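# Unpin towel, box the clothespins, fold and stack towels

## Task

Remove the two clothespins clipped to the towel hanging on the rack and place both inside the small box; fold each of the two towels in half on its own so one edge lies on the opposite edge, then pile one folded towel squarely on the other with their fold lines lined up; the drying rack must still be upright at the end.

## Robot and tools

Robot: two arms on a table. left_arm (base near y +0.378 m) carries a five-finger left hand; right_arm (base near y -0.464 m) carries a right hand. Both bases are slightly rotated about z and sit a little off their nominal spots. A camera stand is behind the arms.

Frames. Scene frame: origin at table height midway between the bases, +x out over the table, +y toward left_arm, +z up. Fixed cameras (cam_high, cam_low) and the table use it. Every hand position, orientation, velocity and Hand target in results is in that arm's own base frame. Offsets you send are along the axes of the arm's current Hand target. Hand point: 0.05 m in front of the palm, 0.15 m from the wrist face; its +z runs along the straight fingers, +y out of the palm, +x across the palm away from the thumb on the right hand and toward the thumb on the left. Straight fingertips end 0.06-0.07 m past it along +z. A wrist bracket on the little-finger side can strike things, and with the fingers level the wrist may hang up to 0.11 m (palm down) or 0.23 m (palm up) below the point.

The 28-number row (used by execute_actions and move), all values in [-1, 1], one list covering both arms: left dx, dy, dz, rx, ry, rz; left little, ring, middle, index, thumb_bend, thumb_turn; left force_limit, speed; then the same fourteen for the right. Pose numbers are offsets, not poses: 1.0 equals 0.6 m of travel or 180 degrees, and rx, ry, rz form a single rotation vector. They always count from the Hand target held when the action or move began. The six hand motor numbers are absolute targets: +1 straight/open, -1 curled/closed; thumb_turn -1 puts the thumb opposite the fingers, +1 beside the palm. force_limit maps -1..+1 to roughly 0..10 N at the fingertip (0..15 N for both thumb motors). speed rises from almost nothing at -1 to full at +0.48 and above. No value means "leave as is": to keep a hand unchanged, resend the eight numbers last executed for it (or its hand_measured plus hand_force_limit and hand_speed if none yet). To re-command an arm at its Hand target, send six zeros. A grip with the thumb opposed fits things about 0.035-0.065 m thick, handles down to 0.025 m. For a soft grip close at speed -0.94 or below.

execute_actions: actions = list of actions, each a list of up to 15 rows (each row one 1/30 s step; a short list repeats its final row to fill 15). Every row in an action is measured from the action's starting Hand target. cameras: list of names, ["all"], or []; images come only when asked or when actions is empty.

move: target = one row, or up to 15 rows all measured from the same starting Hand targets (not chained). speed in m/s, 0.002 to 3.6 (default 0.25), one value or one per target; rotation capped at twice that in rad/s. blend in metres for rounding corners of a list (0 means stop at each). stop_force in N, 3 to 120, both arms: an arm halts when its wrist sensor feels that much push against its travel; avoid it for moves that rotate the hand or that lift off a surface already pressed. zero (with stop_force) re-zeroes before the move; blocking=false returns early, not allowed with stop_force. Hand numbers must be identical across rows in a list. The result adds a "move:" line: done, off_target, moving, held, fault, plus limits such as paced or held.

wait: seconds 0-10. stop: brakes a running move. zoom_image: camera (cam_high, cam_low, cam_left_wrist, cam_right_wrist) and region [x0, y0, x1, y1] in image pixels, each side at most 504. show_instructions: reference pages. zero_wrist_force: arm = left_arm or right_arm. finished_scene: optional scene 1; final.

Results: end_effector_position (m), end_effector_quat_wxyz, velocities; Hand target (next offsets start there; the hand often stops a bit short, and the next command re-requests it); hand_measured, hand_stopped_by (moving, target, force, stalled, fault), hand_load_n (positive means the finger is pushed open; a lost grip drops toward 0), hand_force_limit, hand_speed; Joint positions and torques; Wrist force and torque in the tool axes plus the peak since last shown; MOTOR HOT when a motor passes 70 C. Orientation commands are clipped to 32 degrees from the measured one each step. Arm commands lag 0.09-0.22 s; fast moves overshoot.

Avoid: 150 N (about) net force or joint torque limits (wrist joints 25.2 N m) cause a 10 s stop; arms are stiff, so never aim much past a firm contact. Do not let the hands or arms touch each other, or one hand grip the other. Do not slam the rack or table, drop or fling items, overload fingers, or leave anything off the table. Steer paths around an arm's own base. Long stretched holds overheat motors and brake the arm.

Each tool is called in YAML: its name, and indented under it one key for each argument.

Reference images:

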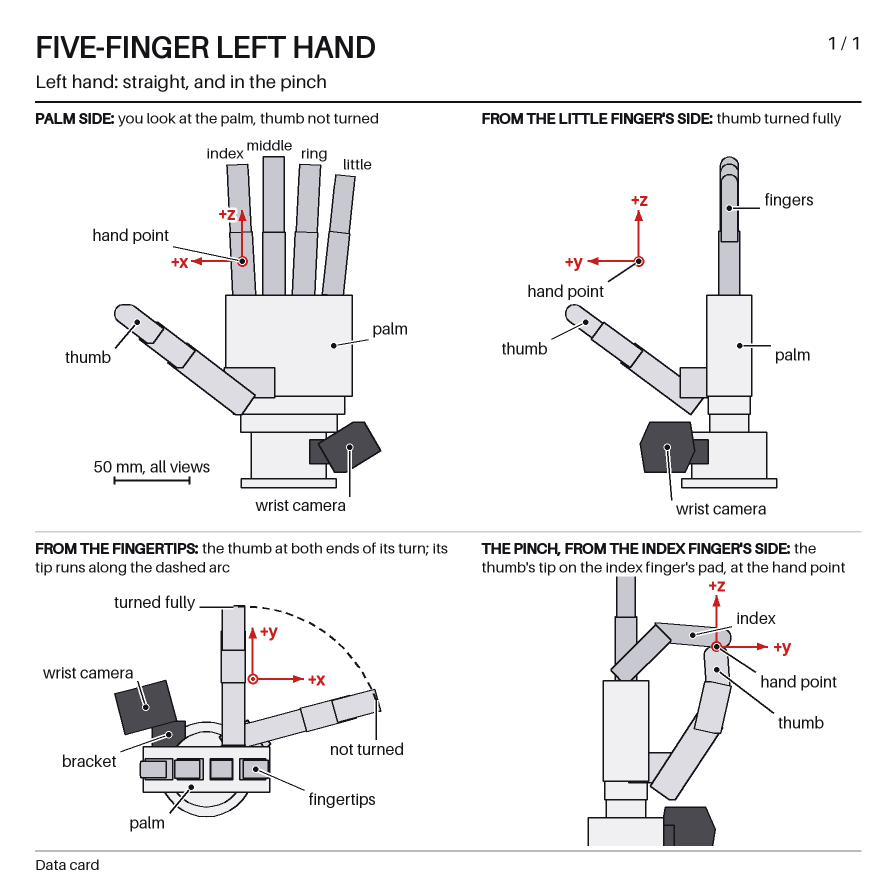

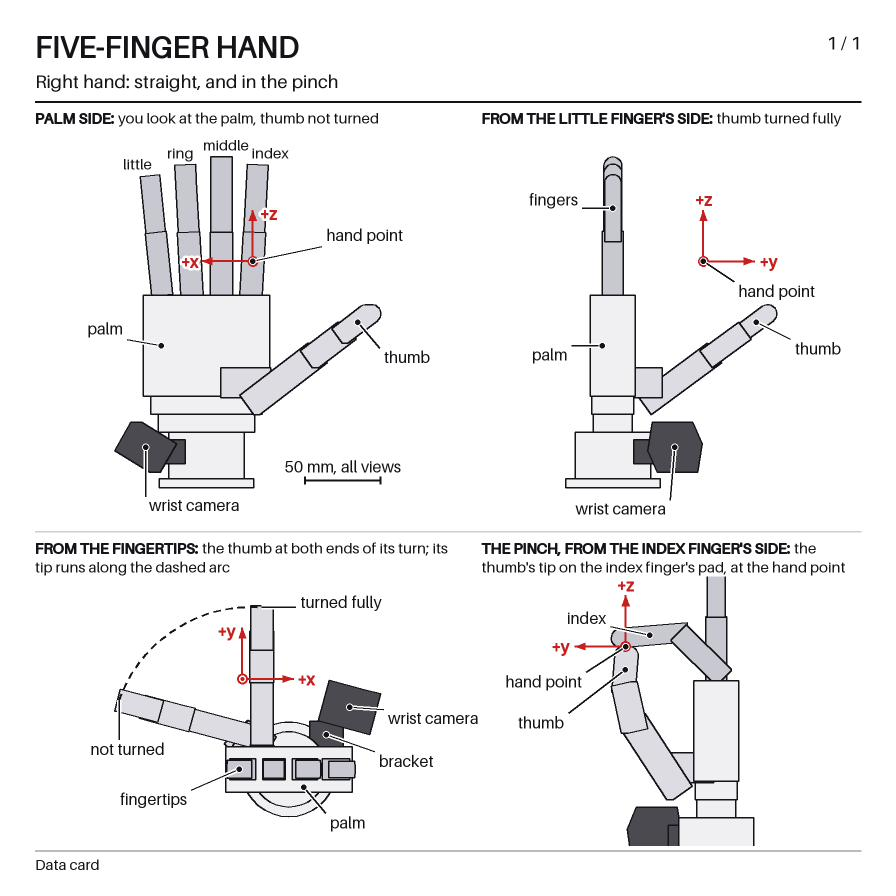

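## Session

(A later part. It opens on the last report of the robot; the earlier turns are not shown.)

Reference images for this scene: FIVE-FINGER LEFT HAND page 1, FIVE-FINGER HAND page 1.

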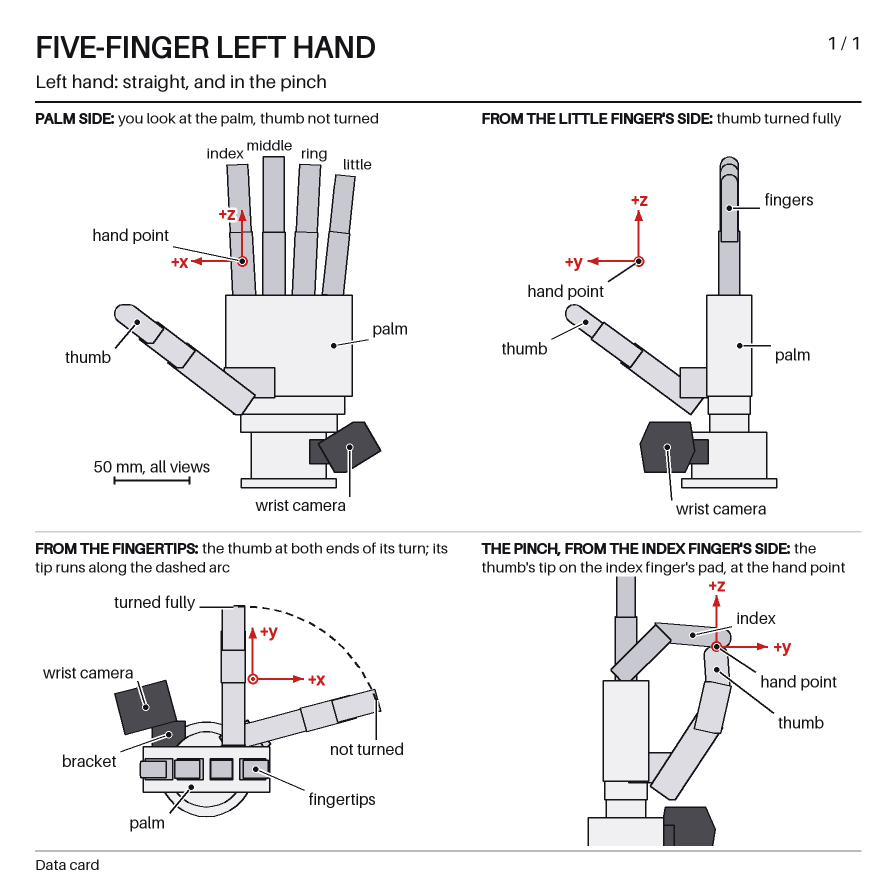

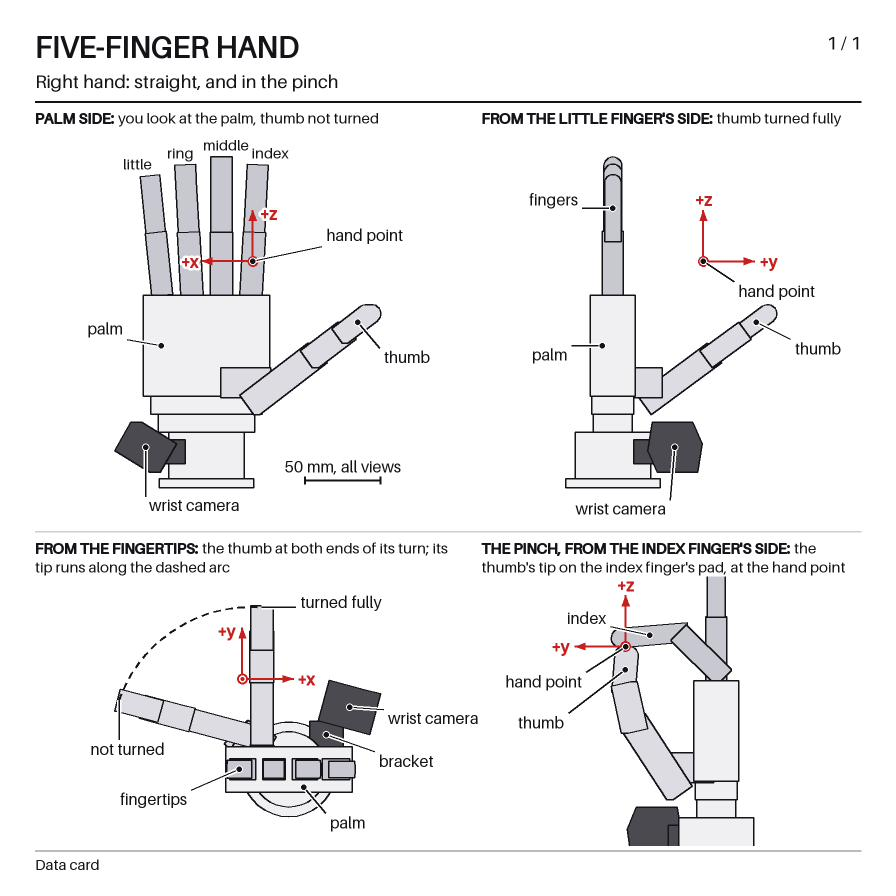

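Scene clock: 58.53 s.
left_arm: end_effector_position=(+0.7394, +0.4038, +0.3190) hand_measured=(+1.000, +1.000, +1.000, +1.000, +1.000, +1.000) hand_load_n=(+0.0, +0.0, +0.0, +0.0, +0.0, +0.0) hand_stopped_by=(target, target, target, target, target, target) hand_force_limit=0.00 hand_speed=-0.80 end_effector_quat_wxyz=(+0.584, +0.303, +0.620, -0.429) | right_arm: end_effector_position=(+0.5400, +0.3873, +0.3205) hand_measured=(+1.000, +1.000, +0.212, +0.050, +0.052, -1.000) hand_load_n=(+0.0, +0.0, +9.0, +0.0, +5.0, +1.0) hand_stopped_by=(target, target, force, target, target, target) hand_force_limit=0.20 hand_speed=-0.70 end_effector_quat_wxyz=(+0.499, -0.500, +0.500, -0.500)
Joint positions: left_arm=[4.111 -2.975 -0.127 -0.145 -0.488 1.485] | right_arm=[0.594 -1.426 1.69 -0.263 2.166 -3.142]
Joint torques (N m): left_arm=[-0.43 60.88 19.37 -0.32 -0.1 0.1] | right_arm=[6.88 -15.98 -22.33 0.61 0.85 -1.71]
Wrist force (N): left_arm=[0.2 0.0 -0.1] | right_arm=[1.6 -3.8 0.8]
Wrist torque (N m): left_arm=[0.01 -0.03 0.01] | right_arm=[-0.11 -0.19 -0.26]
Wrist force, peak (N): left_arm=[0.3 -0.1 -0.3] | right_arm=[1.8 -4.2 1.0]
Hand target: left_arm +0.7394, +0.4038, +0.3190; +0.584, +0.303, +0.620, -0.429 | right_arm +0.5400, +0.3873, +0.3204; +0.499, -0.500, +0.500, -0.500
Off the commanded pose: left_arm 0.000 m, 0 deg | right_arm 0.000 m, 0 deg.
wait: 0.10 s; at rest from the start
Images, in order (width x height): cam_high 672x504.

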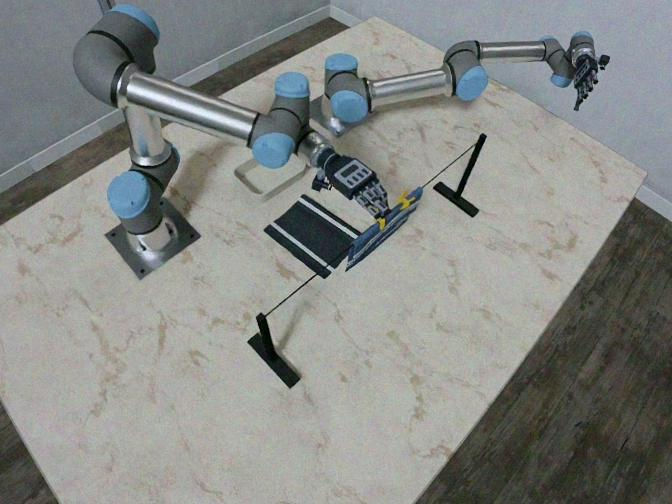

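move:
  target:
    - [0,0,0,0,0,0,1,1,1,1,1,1,0,-0.8, 0,0,0,0,0,0,1,1,0.45,0.45,0.06,-1,0.2,-0.3]
    - [0,0,0,0,0,0,1,1,1,1,1,1,0,-0.8, -0.012,-0.0027,-0.005,0,0,0,1,1,0.45,0.45,0.06,-1,0.2,-0.3]
  speed: 0.03
  cameras: ["cam_low","cam_right_wrist"]

zoom_image:
  camera: "cam_right_wrist"
  region: [210, 150, 470, 340]

zoom_image:
  camera: "cam_low"
  region: [260, 140, 360, 215]

Scene clock: 60.57 s.
left_arm: end_effector_position=(+0.7394, +0.4038, +0.3190) hand_measured=(+1.000, +1.000, +1.000, +1.000, +1.000, +1.000) hand_load_n=(+0.0, +0.0, +0.0, +0.0, +0.0, +0.0) hand_stopped_by=(target, target, target, target, target, target) hand_force_limit=0.00 hand_speed=-0.80 end_effector_quat_wxyz=(+0.584, +0.303, +0.620, -0.429) | right_arm: end_effector_position=(+0.5369, +0.3946, +0.3221) hand_measured=(+1.000, +1.000, +0.450, +0.450, +0.060, -1.000) hand_load_n=(+0.0, +0.0, +0.0, +0.0, +0.0, +0.0) hand_stopped_by=(target, target, target, target, target, target) hand_force_limit=0.20 hand_speed=-0.30 end_effector_quat_wxyz=(+0.499, -0.500, +0.500, -0.500)
Joint positions: left_arm=[4.111 -2.975 -0.127 -0.145 -0.488 1.485] | right_arm=[0.612 -1.418 1.676 -0.258 2.184 -3.142]
Joint torques (N m): left_arm=[0.27 59.95 19.09 -0.26 -0.33 0.35] | right_arm=[-9.43 -29.73 -15.55 -0.68 -0.92 -1.12]
Wrist force (N): left_arm=[0.2 0.0 0.0] | right_arm=[1.2 -1.6 -0.8]
Wrist torque (N m): left_arm=[0.00 -0.02 0.00] | right_arm=[-0.27 -0.16 -0.23]
Wrist force, peak (N): left_arm=[0.6 0.1 -0.1] | right_arm=[1.8 -4.6 1.0]
Hand target: left_arm +0.7394, +0.4038, +0.3190; +0.584, +0.303, +0.620, -0.429 | right_arm +0.5370, +0.3945, +0.3221; +0.499, -0.500, +0.500, -0.500
Off the commanded pose: left_arm 0.000 m, 0 deg | right_arm 0.000 m, 0 deg.
move: done
camera_calibration:
cam_right_wrist: T_world_to_cam=[[0.00208009, -0.19986, -0.979822, 0.397366], [-0.483834, 0.857301, -0.175895, -0.0226138], [0.875158, 0.474437, -0.0949155, -0.510911], [0, 0, 0, 1]] pos_world=[0.43536, 0.341199, 0.336877]
Images, in order (width x height): cam_low 672x504, cam_right_wrist 672x504.

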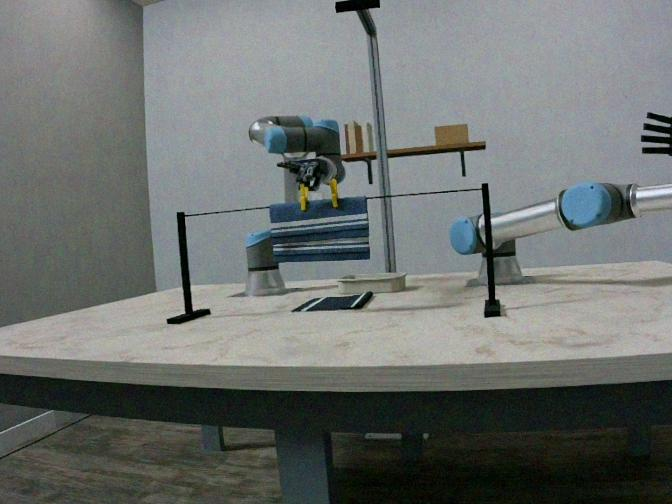

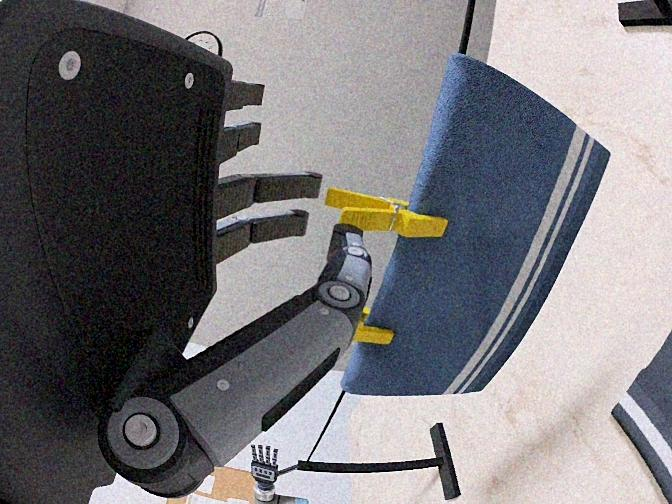

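Scaled by 1.938 from the camera's 672x504 image, which has a finer 960x720 frame.

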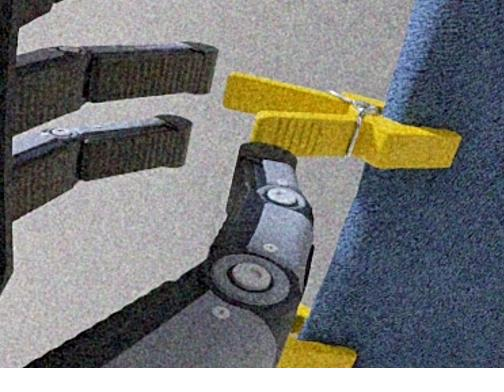

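Scaled by 5.040 from the camera's 672x504 image, which has a finer 960x720 frame.

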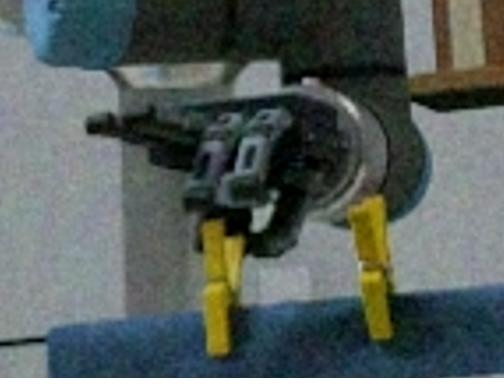

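move:
  target: [0,0,0,0,0,0,1,1,1,1,1,1,0,-0.8, 0,0,0.005,0,0,0,1,1,0.0,0.45,0.04,-1,0.6,-0.7]
  speed: 0.015
  cameras: ["cam_low","cam_right_wrist"]

zoom_image:
  camera: "cam_right_wrist"
  region: [210, 150, 470, 340]

zoom_image:
  camera: "cam_low"
  region: [260, 140, 360, 215]

Scene clock: 61.67 s.
left_arm: end_effector_position=(+0.7394, +0.4038, +0.3190) hand_measured=(+1.000, +1.000, +1.000, +1.000, +1.000, +1.000) hand_load_n=(+0.0, +0.0, +0.0, +0.0, +0.0, +0.0) hand_stopped_by=(target, target, target, target, target, target) hand_force_limit=0.00 hand_speed=-0.80 end_effector_quat_wxyz=(+0.584, +0.303, +0.620, -0.429) | right_arm: end_effector_position=(+0.5400, +0.3945, +0.3220) hand_measured=(+1.000, +1.000, +0.000, +0.450, +0.040, -1.000) hand_load_n=(+0.0, +0.0, +0.0, +0.0, +0.0, +0.0) hand_stopped_by=(target, target, target, target, target, target) hand_force_limit=0.60 hand_speed=-0.70 end_effector_quat_wxyz=(+0.499, -0.500, +0.500, -0.500)
Joint positions: left_arm=[4.111 -2.975 -0.127 -0.145 -0.488 1.485] | right_arm=[0.608 -1.413 1.671 -0.257 2.18 -3.142]
Joint torques (N m): left_arm=[-0.47 60.13 19.12 -0.49 -0.13 0.29] | right_arm=[-5.01 -26.87 -20.5 -0.2 -0.15 0.22]
Wrist force (N): left_arm=[0.3 -0.1 -0.4] | right_arm=[1.6 -2.0 -0.6]
Wrist torque (N m): left_arm=[0.01 -0.05 0.02] | right_arm=[-0.30 -0.22 -0.22]
Wrist force, peak (N): left_arm=[0.3 -0.1 -0.4] | right_arm=[1.6 -5.2 -1.8]
Hand target: left_arm +0.7394, +0.4038, +0.3190; +0.584, +0.303, +0.620, -0.429 | right_arm +0.5400, +0.3945, +0.3221; +0.499, -0.500, +0.500, -0.500
Off the commanded pose: left_arm 0.000 m, 0 deg | right_arm 0.000 m, 0 deg.
move: done
camera_calibration:
cam_right_wrist: T_world_to_cam=[[0.0020712, -0.199841, -0.979826, 0.39722], [-0.483792, 0.857328, -0.175879, -0.0209927], [0.87518, 0.474397, -0.0949057, -0.513539], [0, 0, 0, 1]] pos_world=[0.43846, 0.340999, 0.336777]
Images, in order (width x height): cam_low 672x504, cam_right_wrist 672x504.

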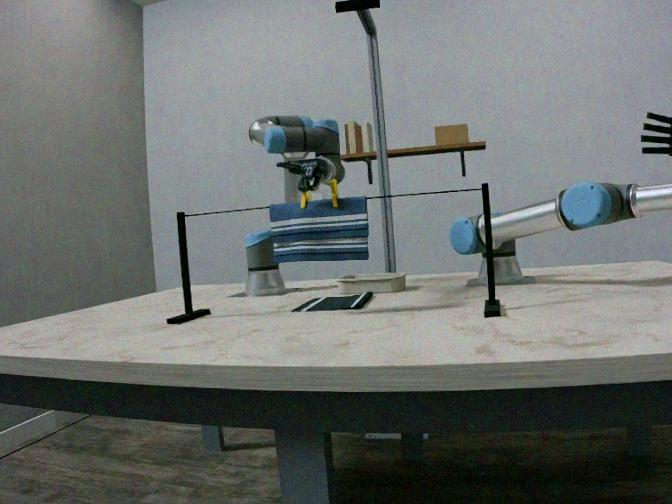

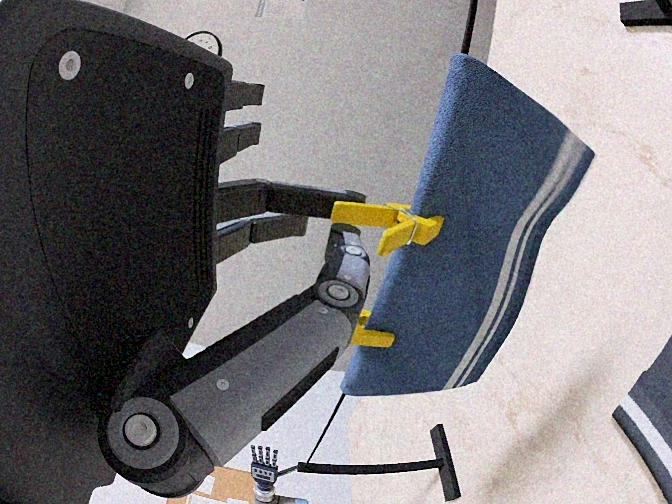

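Scaled by 1.938 from the camera's 672x504 image, which has a finer 960x720 frame.

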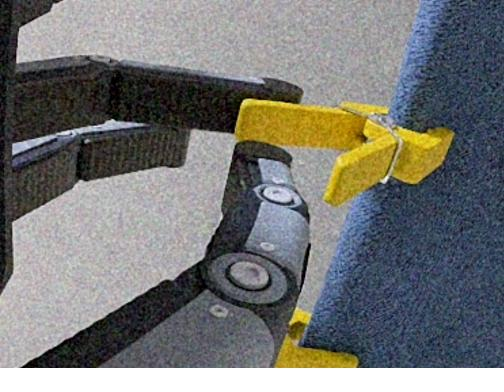

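Scaled by 5.040 from the camera's 672x504 image, which has a finer 960x720 frame.

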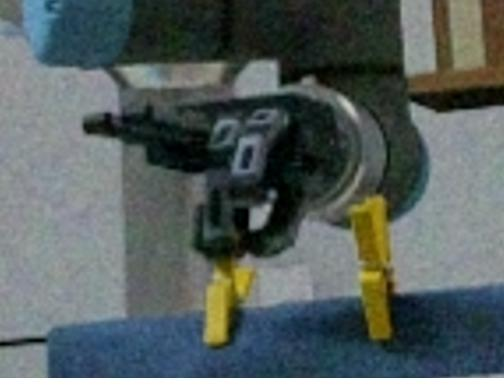

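move:
  target: [0,0,0,0,0,0,1,1,1,1,1,1,0,-0.8, 0,-0.0833,-0.0333,0,0,0,1,1,0.5,0.5,0.5,-1,0.6,-0.3]
  speed: 0.1
  cameras: ["cam_low","cam_right_wrist"]

zoom_image:
  camera: "cam_right_wrist"
  region: [300, 150, 500, 340]

zoom_image:
  camera: "cam_low"
  region: [260, 140, 360, 215]

Scene clock: 62.80 s.
left_arm: end_effector_position=(+0.7394, +0.4038, +0.3190) hand_measured=(+1.000, +1.000, +1.000, +1.000, +1.000, +1.000) hand_load_n=(+0.0, +0.0, +0.0, +0.0, +0.0, +0.0) hand_stopped_by=(target, target, target, target, target, target) hand_force_limit=0.00 hand_speed=-0.80 end_effector_quat_wxyz=(+0.584, +0.303, +0.620, -0.429) | right_arm: end_effector_position=(+0.5200, +0.3946, +0.3721) hand_measured=(+1.000, +1.000, +0.500, +0.500, +0.500, -1.000) hand_load_n=(+0.0, +0.0, +0.0, +0.0, +0.0, +0.0) hand_stopped_by=(target, target, target, target, target, target) hand_force_limit=0.60 hand_speed=-0.30 end_effector_quat_wxyz=(+0.499, -0.500, +0.500, -0.500)
Joint positions: left_arm=[4.111 -2.975 -0.127 -0.145 -0.488 1.485] | right_arm=[0.635 -1.466 1.601 -0.134 2.206 -3.142]
Joint torques (N m): left_arm=[-0.66 59.99 18.84 -0.32 -0.02 0.15] | right_arm=[-13.18 -16.56 -14 -2.73 -1.8 1.22]
Wrist force (N): left_arm=[0.2 0.0 -0.2] | right_arm=[1.7 -1.1 -0.8]
Wrist torque (N m): left_arm=[0.02 -0.03 0.01] | right_arm=[-0.20 -0.22 -0.15]
Wrist force, peak (N): left_arm=[0.3 0.0 -0.3] | right_arm=[1.3 -2.5 -1.0]
Hand target: left_arm +0.7394, +0.4038, +0.3190; +0.584, +0.303, +0.620, -0.429 | right_arm +0.5200, +0.3945, +0.3721; +0.499, -0.500, +0.500, -0.500
Off the commanded pose: left_arm 0.000 m, 0 deg | right_arm 0.000 m, 0 deg.
move: done
camera_calibration:
cam_right_wrist: T_world_to_cam=[[0.00227094, -0.19976, -0.979842, 0.446286], [-0.483878, 0.857277, -0.175894, -0.0219694], [0.875132, 0.474524, -0.0947125, -0.491473], [0, 0, 0, 1]] pos_world=[0.41846, 0.341199, 0.386877]
Images, in order (width x height): cam_low 672x504, cam_right_wrist 672x504.

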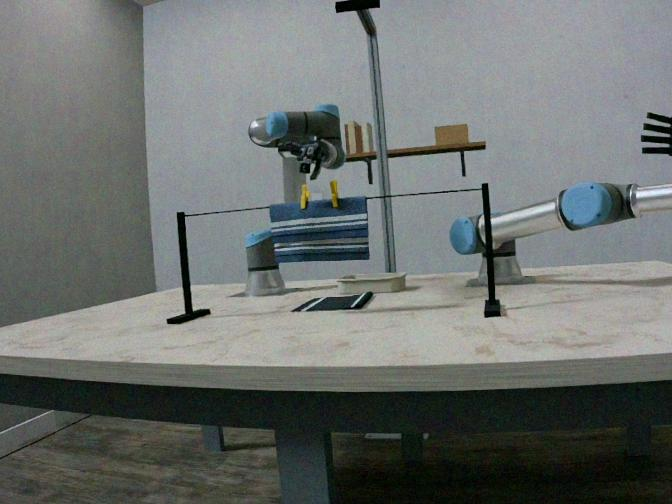

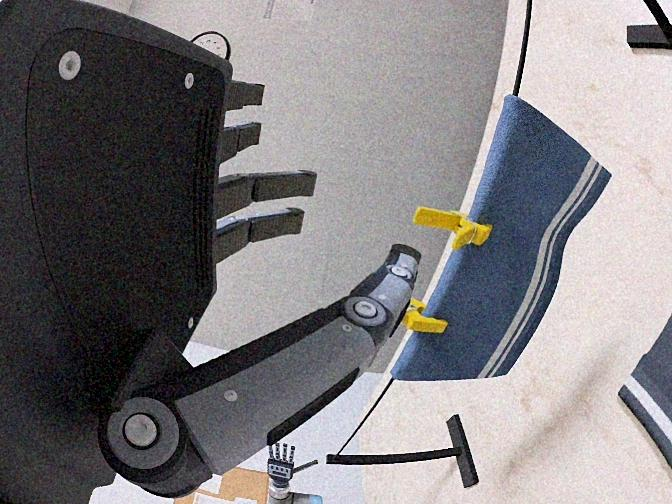

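Scaled by 2.520 from the camera's 672x504 image, which has a finer 960x720 frame.

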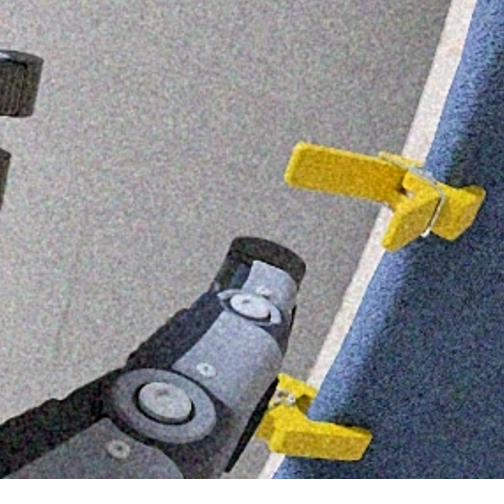

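Scaled by 5.040 from the camera's 672x504 image, which has a finer 960x720 frame.

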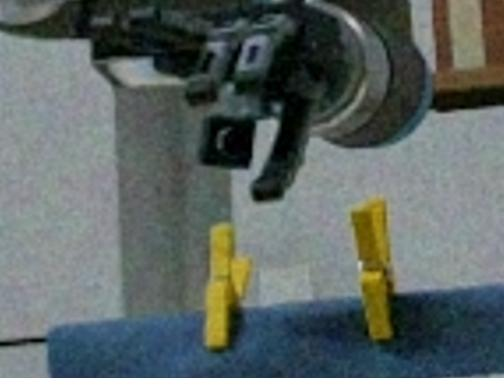

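move:
  target: [0,0,0,0,0,0,1,1,1,1,1,1,0,-0.8, 0.0042,0.045,-0.0083,0,-0.1222,0,1,1,0.45,0.6,0.05,-1,0.2,-0.3]
  speed: 0.15
  cameras: ["cam_low","cam_right_wrist"]

zoom_image:
  camera: "cam_right_wrist"
  region: [210, 150, 470, 340]

zoom_image:
  camera: "cam_low"
  region: [260, 140, 360, 215]

Scene clock: 65.30 s.
left_arm: end_effector_position=(+0.7394, +0.4038, +0.3190) hand_measured=(+1.000, +1.000, +1.000, +1.000, +1.000, +1.000) hand_load_n=(+0.0, +0.0, +0.0, +0.0, +0.0, +0.0) hand_stopped_by=(target, target, target, target, target, target) hand_force_limit=0.00 hand_speed=-0.80 end_effector_quat_wxyz=(+0.584, +0.303, +0.620, -0.429) | right_arm: end_effector_position=(+0.5151, +0.3919, +0.3451) hand_measured=(+1.000, +1.000, +0.450, +0.600, +0.050, -1.000) hand_load_n=(+0.0, +0.0, +0.0, +0.0, +0.0, +0.0) hand_stopped_by=(target, target, target, target, target, target) hand_force_limit=0.20 hand_speed=-0.30 end_effector_quat_wxyz=(+0.586, -0.586, +0.396, -0.396)
Joint positions: left_arm=[4.111 -2.975 -0.127 -0.145 -0.488 1.485] | right_arm=[0.402 -1.587 1.798 -0.21 1.59 -3.142]
Joint torques (N m): left_arm=[-0.44 60.35 19.91 -0.33 -0.23 0.16] | right_arm=[9.85 -11.77 -29.1 -0.04 -1.05 0.65]
Wrist force (N): left_arm=[0.3 0.0 0.0] | right_arm=[1.3 -1.7 -0.6]
Wrist torque (N m): left_arm=[-0.01 -0.03 0.02] | right_arm=[-0.30 -0.18 -0.16]
Wrist force, peak (N): left_arm=[0.5 0.0 -0.4] | right_arm=[1.8 -1.5 -0.7]
Hand target: left_arm +0.7394, +0.4038, +0.3190; +0.584, +0.303, +0.620, -0.429 | right_arm +0.5150, +0.3920, +0.3451; +0.586, -0.586, +0.396, -0.396
Off the commanded pose: left_arm 0.000 m, 0 deg | right_arm 0.000 m, 0 deg.
move: done
camera_calibration:
cam_right_wrist: T_world_to_cam=[[0.0764254, -0.184287, -0.979897, 0.375028], [-0.76958, 0.613963, -0.175489, 0.215644], [0.633961, 0.76752, -0.0949013, -0.478952], [0, 0, 0, 1]] pos_world=[0.44093, 0.304321, 0.359878]
Images, in order (width x height): cam_low 672x504, cam_right_wrist 672x504.

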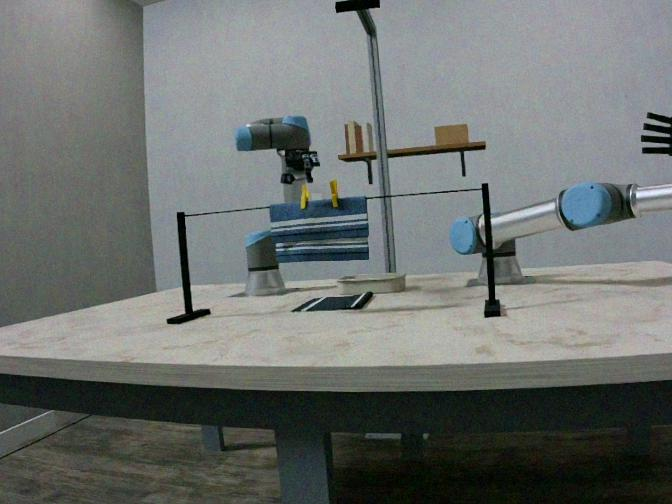

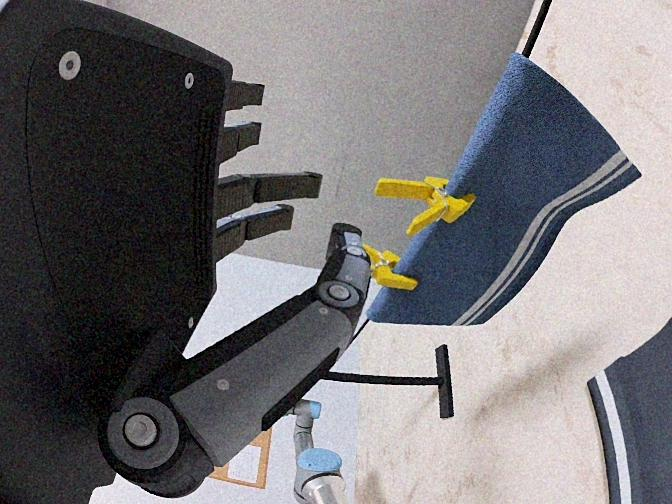

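Scaled by 1.938 from the camera's 672x504 image, which has a finer 960x720 frame.

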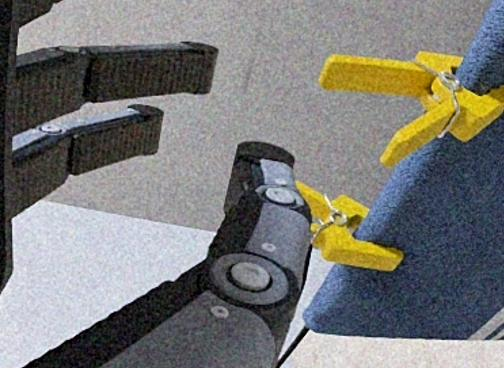

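Scaled by 5.040 from the camera's 672x504 image, which has a finer 960x720 frame.

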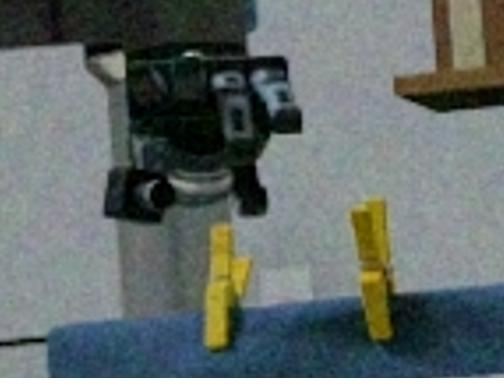

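move:
  target:
    - [0,0,0,0,0,0,1,1,1,1,1,1,0,-0.8, -0.0047,0.0583,-0.0071,0,0,0,1,1,0.45,0.6,0.05,-1,0.2,-0.3]
    - [0,0,0,0,0,0,1,1,1,1,1,1,0,-0.8, 0.0059,0.045,0.0207,0,0,0,1,1,0.45,0.6,0.05,-1,0.2,-0.3]
  speed: [0.08,0.03]
  cameras: ["cam_low","cam_right_wrist"]

zoom_image:
  camera: "cam_right_wrist"
  region: [210, 150, 470, 340]

zoom_image:
  camera: "cam_low"
  region: [260, 140, 360, 215]

Scene clock: 67.43 s.
left_arm: end_effector_position=(+0.7394, +0.4038, +0.3190) hand_measured=(+1.000, +1.000, +1.000, +1.000, +1.000, +1.000) hand_load_n=(+0.0, +0.0, +0.0, +0.0, +0.0, +0.0) hand_stopped_by=(target, target, target, target, target, target) hand_force_limit=0.00 hand_speed=-0.80 end_effector_quat_wxyz=(+0.584, +0.303, +0.620, -0.429) | right_arm: end_effector_position=(+0.5280, +0.3933, +0.3180) hand_measured=(+1.000, +1.000, +0.450, +0.600, +0.050, -1.000) hand_load_n=(+0.0, +0.0, +0.0, -0.5, +0.0, +0.0) hand_stopped_by=(target, target, target, target, target, target) hand_force_limit=0.20 hand_speed=-0.30 end_effector_quat_wxyz=(+0.585, -0.586, +0.396, -0.396)
Joint positions: left_arm=[4.111 -2.975 -0.127 -0.145 -0.488 1.485] | right_arm=[0.392 -1.545 1.827 -0.281 1.58 -3.142]
Joint torques (N m): left_arm=[-0.2 60.4 19.42 -0.37 -0.38 0.26] | right_arm=[7.9 -31.57 -11.35 -3.24 0.72 0.46]
Wrist force (N): left_arm=[0.4 -0.2 -0.4] | right_arm=[1.4 -1.5 -0.8]
Wrist torque (N m): left_arm=[0.00 -0.06 0.02] | right_arm=[-0.25 -0.20 -0.13]
Wrist force, peak (N): left_arm=[0.4 -0.2 -0.4] | right_arm=[1.6 -2.2 -0.2]
Hand target: left_arm +0.7394, +0.4038, +0.3190; +0.584, +0.303, +0.620, -0.429 | right_arm +0.5278, +0.3933, +0.3181; +0.586, -0.586, +0.396, -0.396
Off the commanded pose: left_arm 0.000 m, 0 deg | right_arm 0.000 m, 0 deg.
move: done
camera_calibration:
cam_right_wrist: T_world_to_cam=[[0.0761098, -0.184363, -0.979907, 0.347915], [-0.769762, 0.613797, -0.175269, 0.220017], [0.633777, 0.767635, -0.0951996, -0.490628], [0, 0, 0, 1]] pos_world=[0.45383, 0.30572, 0.332779]
Images, in order (width x height): cam_low 672x504, cam_right_wrist 672x504.

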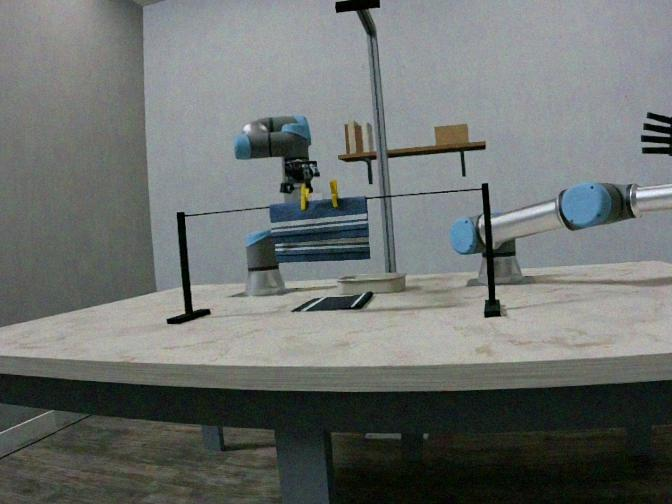

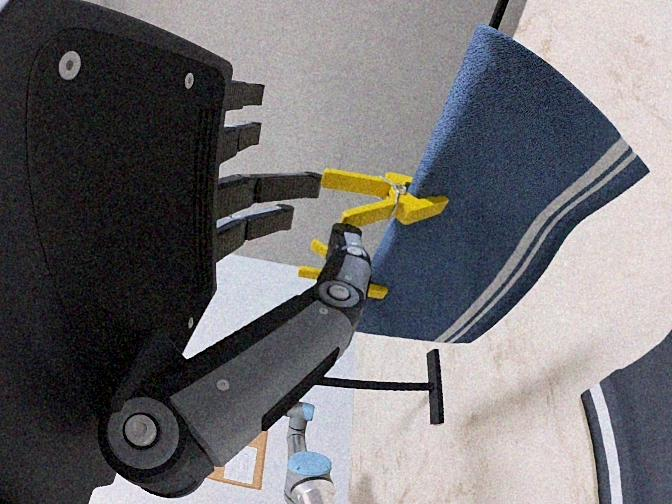

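Scaled by 1.938 from the camera's 672x504 image, which has a finer 960x720 frame.

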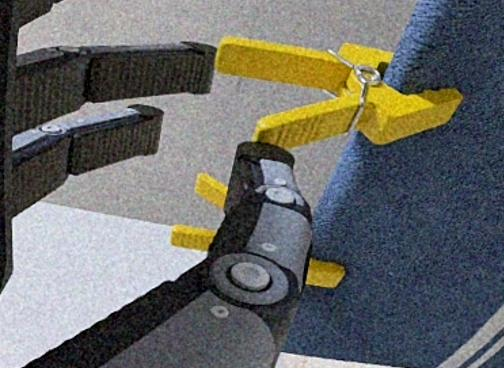

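Scaled by 5.040 from the camera's 672x504 image, which has a finer 960x720 frame.

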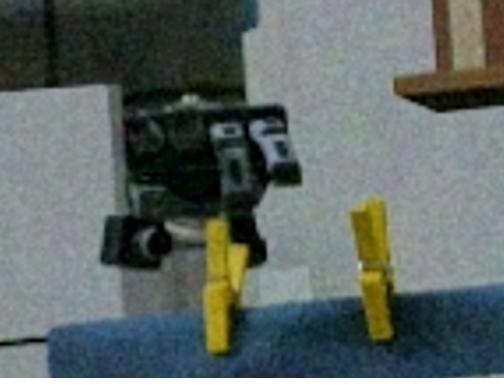

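move:
  target: [0,0,0,0,0,0,1,1,1,1,1,1,0,-0.8, 0.0037,0,0.0093,0,0,0,1,1,-0.1,0.6,0.05,-1,0.6,-0.7]
  speed: 0.012
  cameras: ["cam_low","cam_right_wrist"]

zoom_image:
  camera: "cam_right_wrist"
  region: [210, 150, 470, 340]

zoom_image:
  camera: "cam_low"
  region: [260, 140, 360, 215]

Scene clock: 68.57 s.
left_arm: end_effector_position=(+0.7394, +0.4038, +0.3190) hand_measured=(+1.000, +1.000, +1.000, +1.000, +1.000, +1.000) hand_load_n=(+0.0, +0.0, +0.0, +0.0, +0.0, +0.0) hand_stopped_by=(target, target, target, target, target, target) hand_force_limit=0.00 hand_speed=-0.80 end_effector_quat_wxyz=(+0.584, +0.303, +0.620, -0.429) | right_arm: end_effector_position=(+0.5339, +0.3933, +0.3180) hand_measured=(+1.000, +1.000, -0.100, +0.600, +0.050, -1.000) hand_load_n=(+0.0, +0.0, +1.5, +0.0, +0.5, +0.0) hand_stopped_by=(target, target, target, target, target, target) hand_force_limit=0.60 hand_speed=-0.70 end_effector_quat_wxyz=(+0.586, -0.586, +0.396, -0.396)
Joint positions: left_arm=[4.111 -2.975 -0.127 -0.145 -0.488 1.485] | right_arm=[0.386 -1.533 1.815 -0.28 1.574 -3.142]
Joint torques (N m): left_arm=[-0.6 60.42 18.55 -0.18 -0.23 0.11] | right_arm=[-1.57 -32.98 -12.8 -0.2 0.3 -0.92]
Wrist force (N): left_arm=[0.1 0.1 0.1] | right_arm=[1.4 -1.2 0.0]
Wrist torque (N m): left_arm=[0.01 0.00 0.00] | right_arm=[-0.23 -0.21 -0.12]
Wrist force, peak (N): left_arm=[0.3 0.0 -0.3] | right_arm=[1.5 -3.5 -0.3]
Hand target: left_arm +0.7394, +0.4038, +0.3190; +0.584, +0.303, +0.620, -0.429 | right_arm +0.5338, +0.3934, +0.3180; +0.586, -0.586, +0.396, -0.396
Off the commanded pose: left_arm 0.000 m, 0 deg | right_arm 0.000 m, 0 deg.
move: done
camera_calibration:
cam_right_wrist: T_world_to_cam=[[0.0763261, -0.184289, -0.979904, 0.347353], [-0.769732, 0.6138, -0.175392, 0.2246], [0.633788, 0.76765, -0.0950041, -0.494582], [0, 0, 0, 1]] pos_world=[0.45983, 0.30582, 0.332779]
Images, in order (width x height): cam_low 672x504, cam_right_wrist 672x504.

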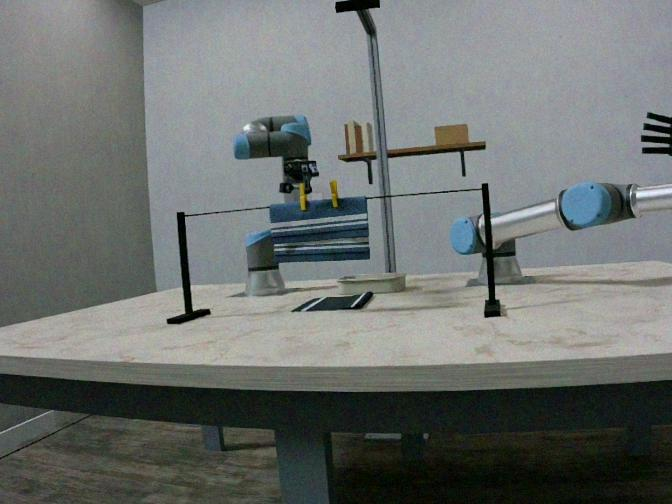

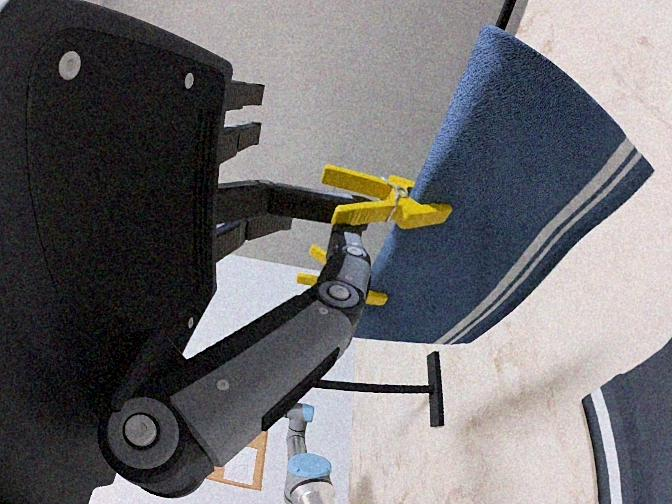

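Scaled by 1.938 from the camera's 672x504 image, which has a finer 960x720 frame.

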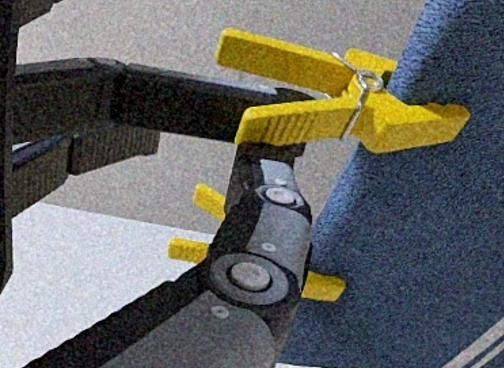

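Scaled by 5.040 from the camera's 672x504 image, which has a finer 960x720 frame.

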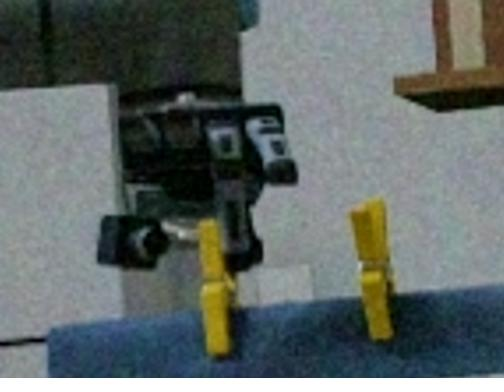

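wait:
  seconds: 0.1
  cameras: ["cam_high","cam_low"]

zoom_image:
  camera: "cam_high"
  region: [350, 170, 420, 240]

zoom_image:
  camera: "cam_low"
  region: [280, 165, 330, 215]

Scene clock: 68.90 s.
left_arm: end_effector_position=(+0.7394, +0.4038, +0.3190) hand_measured=(+1.000, +1.000, +1.000, +1.000, +1.000, +1.000) hand_load_n=(+0.0, +0.0, +0.0, +0.0, +0.0, +0.0) hand_stopped_by=(target, target, target, target, target, target) hand_force_limit=0.00 hand_speed=-0.80 end_effector_quat_wxyz=(+0.584, +0.303, +0.620, -0.429) | right_arm: end_effector_position=(+0.5339, +0.3933, +0.3180) hand_measured=(+1.000, +1.000, -0.100, +0.600, +0.050, -1.000) hand_load_n=(+0.0, +0.0, +1.5, +0.0, +0.5, +0.0) hand_stopped_by=(target, target, target, target, target, target) hand_force_limit=0.60 hand_speed=-0.70 end_effector_quat_wxyz=(+0.586, -0.586, +0.396, -0.396)
Joint positions: left_arm=[4.111 -2.975 -0.127 -0.145 -0.488 1.485] | right_arm=[0.386 -1.534 1.815 -0.28 1.574 -3.142]
Joint torques (N m): left_arm=[-0.45 60.1 19.44 -0.32 -0.06 0.08] | right_arm=[7.3 -31.94 -12.49 -0.36 0.77 -1.13]
Wrist force (N): left_arm=[0.2 0.1 -0.4] | right_arm=[1.3 -1.4 -0.1]
Wrist torque (N m): left_arm=[0.03 -0.04 0.01] | right_arm=[-0.27 -0.19 -0.13]
Wrist force, peak (N): left_arm=[0.2 0.1 -0.4] | right_arm=[1.6 -1.4 -0.1]
Hand target: left_arm +0.7394, +0.4038, +0.3190; +0.584, +0.303, +0.620, -0.429 | right_arm +0.5338, +0.3934, +0.3180; +0.586, -0.586, +0.396, -0.396
Off the commanded pose: left_arm 0.000 m, 0 deg | right_arm 0.000 m, 0 deg.
wait: 0.10 s; at rest from the start
Images, in order (width x height): cam_high 672x504, cam_low 672x504.

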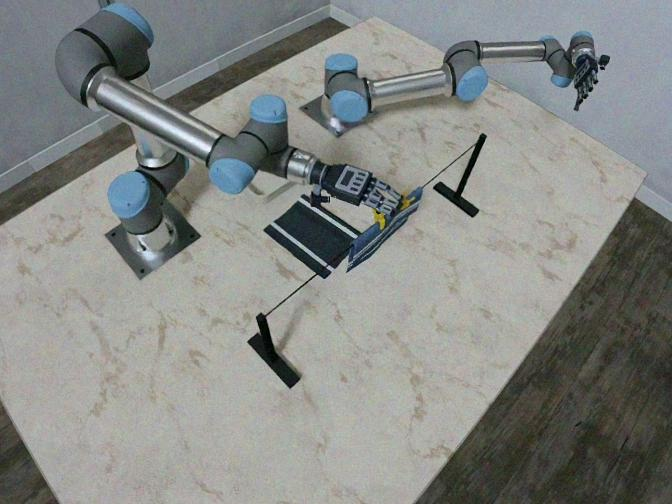

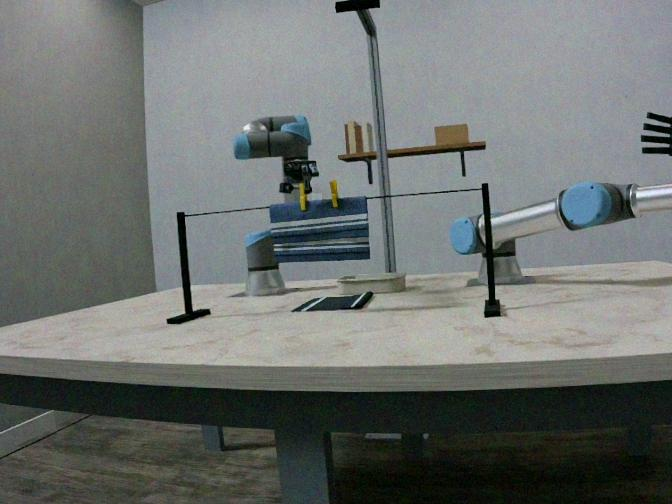

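Scaled by 7.200 from the camera's 672x504 image, which has a finer 960x720 frame.

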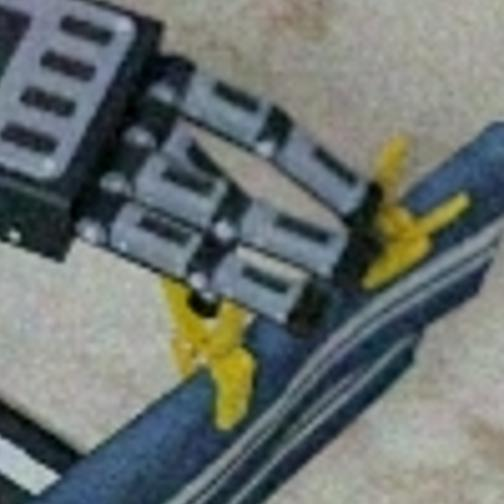

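Scaled by 10.080 from the camera's 672x504 image, which has a finer 960x720 frame.

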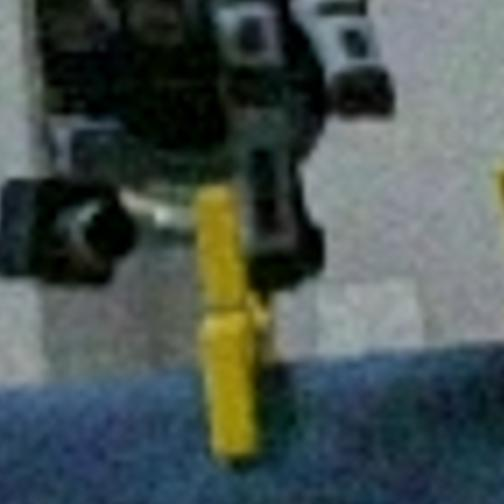

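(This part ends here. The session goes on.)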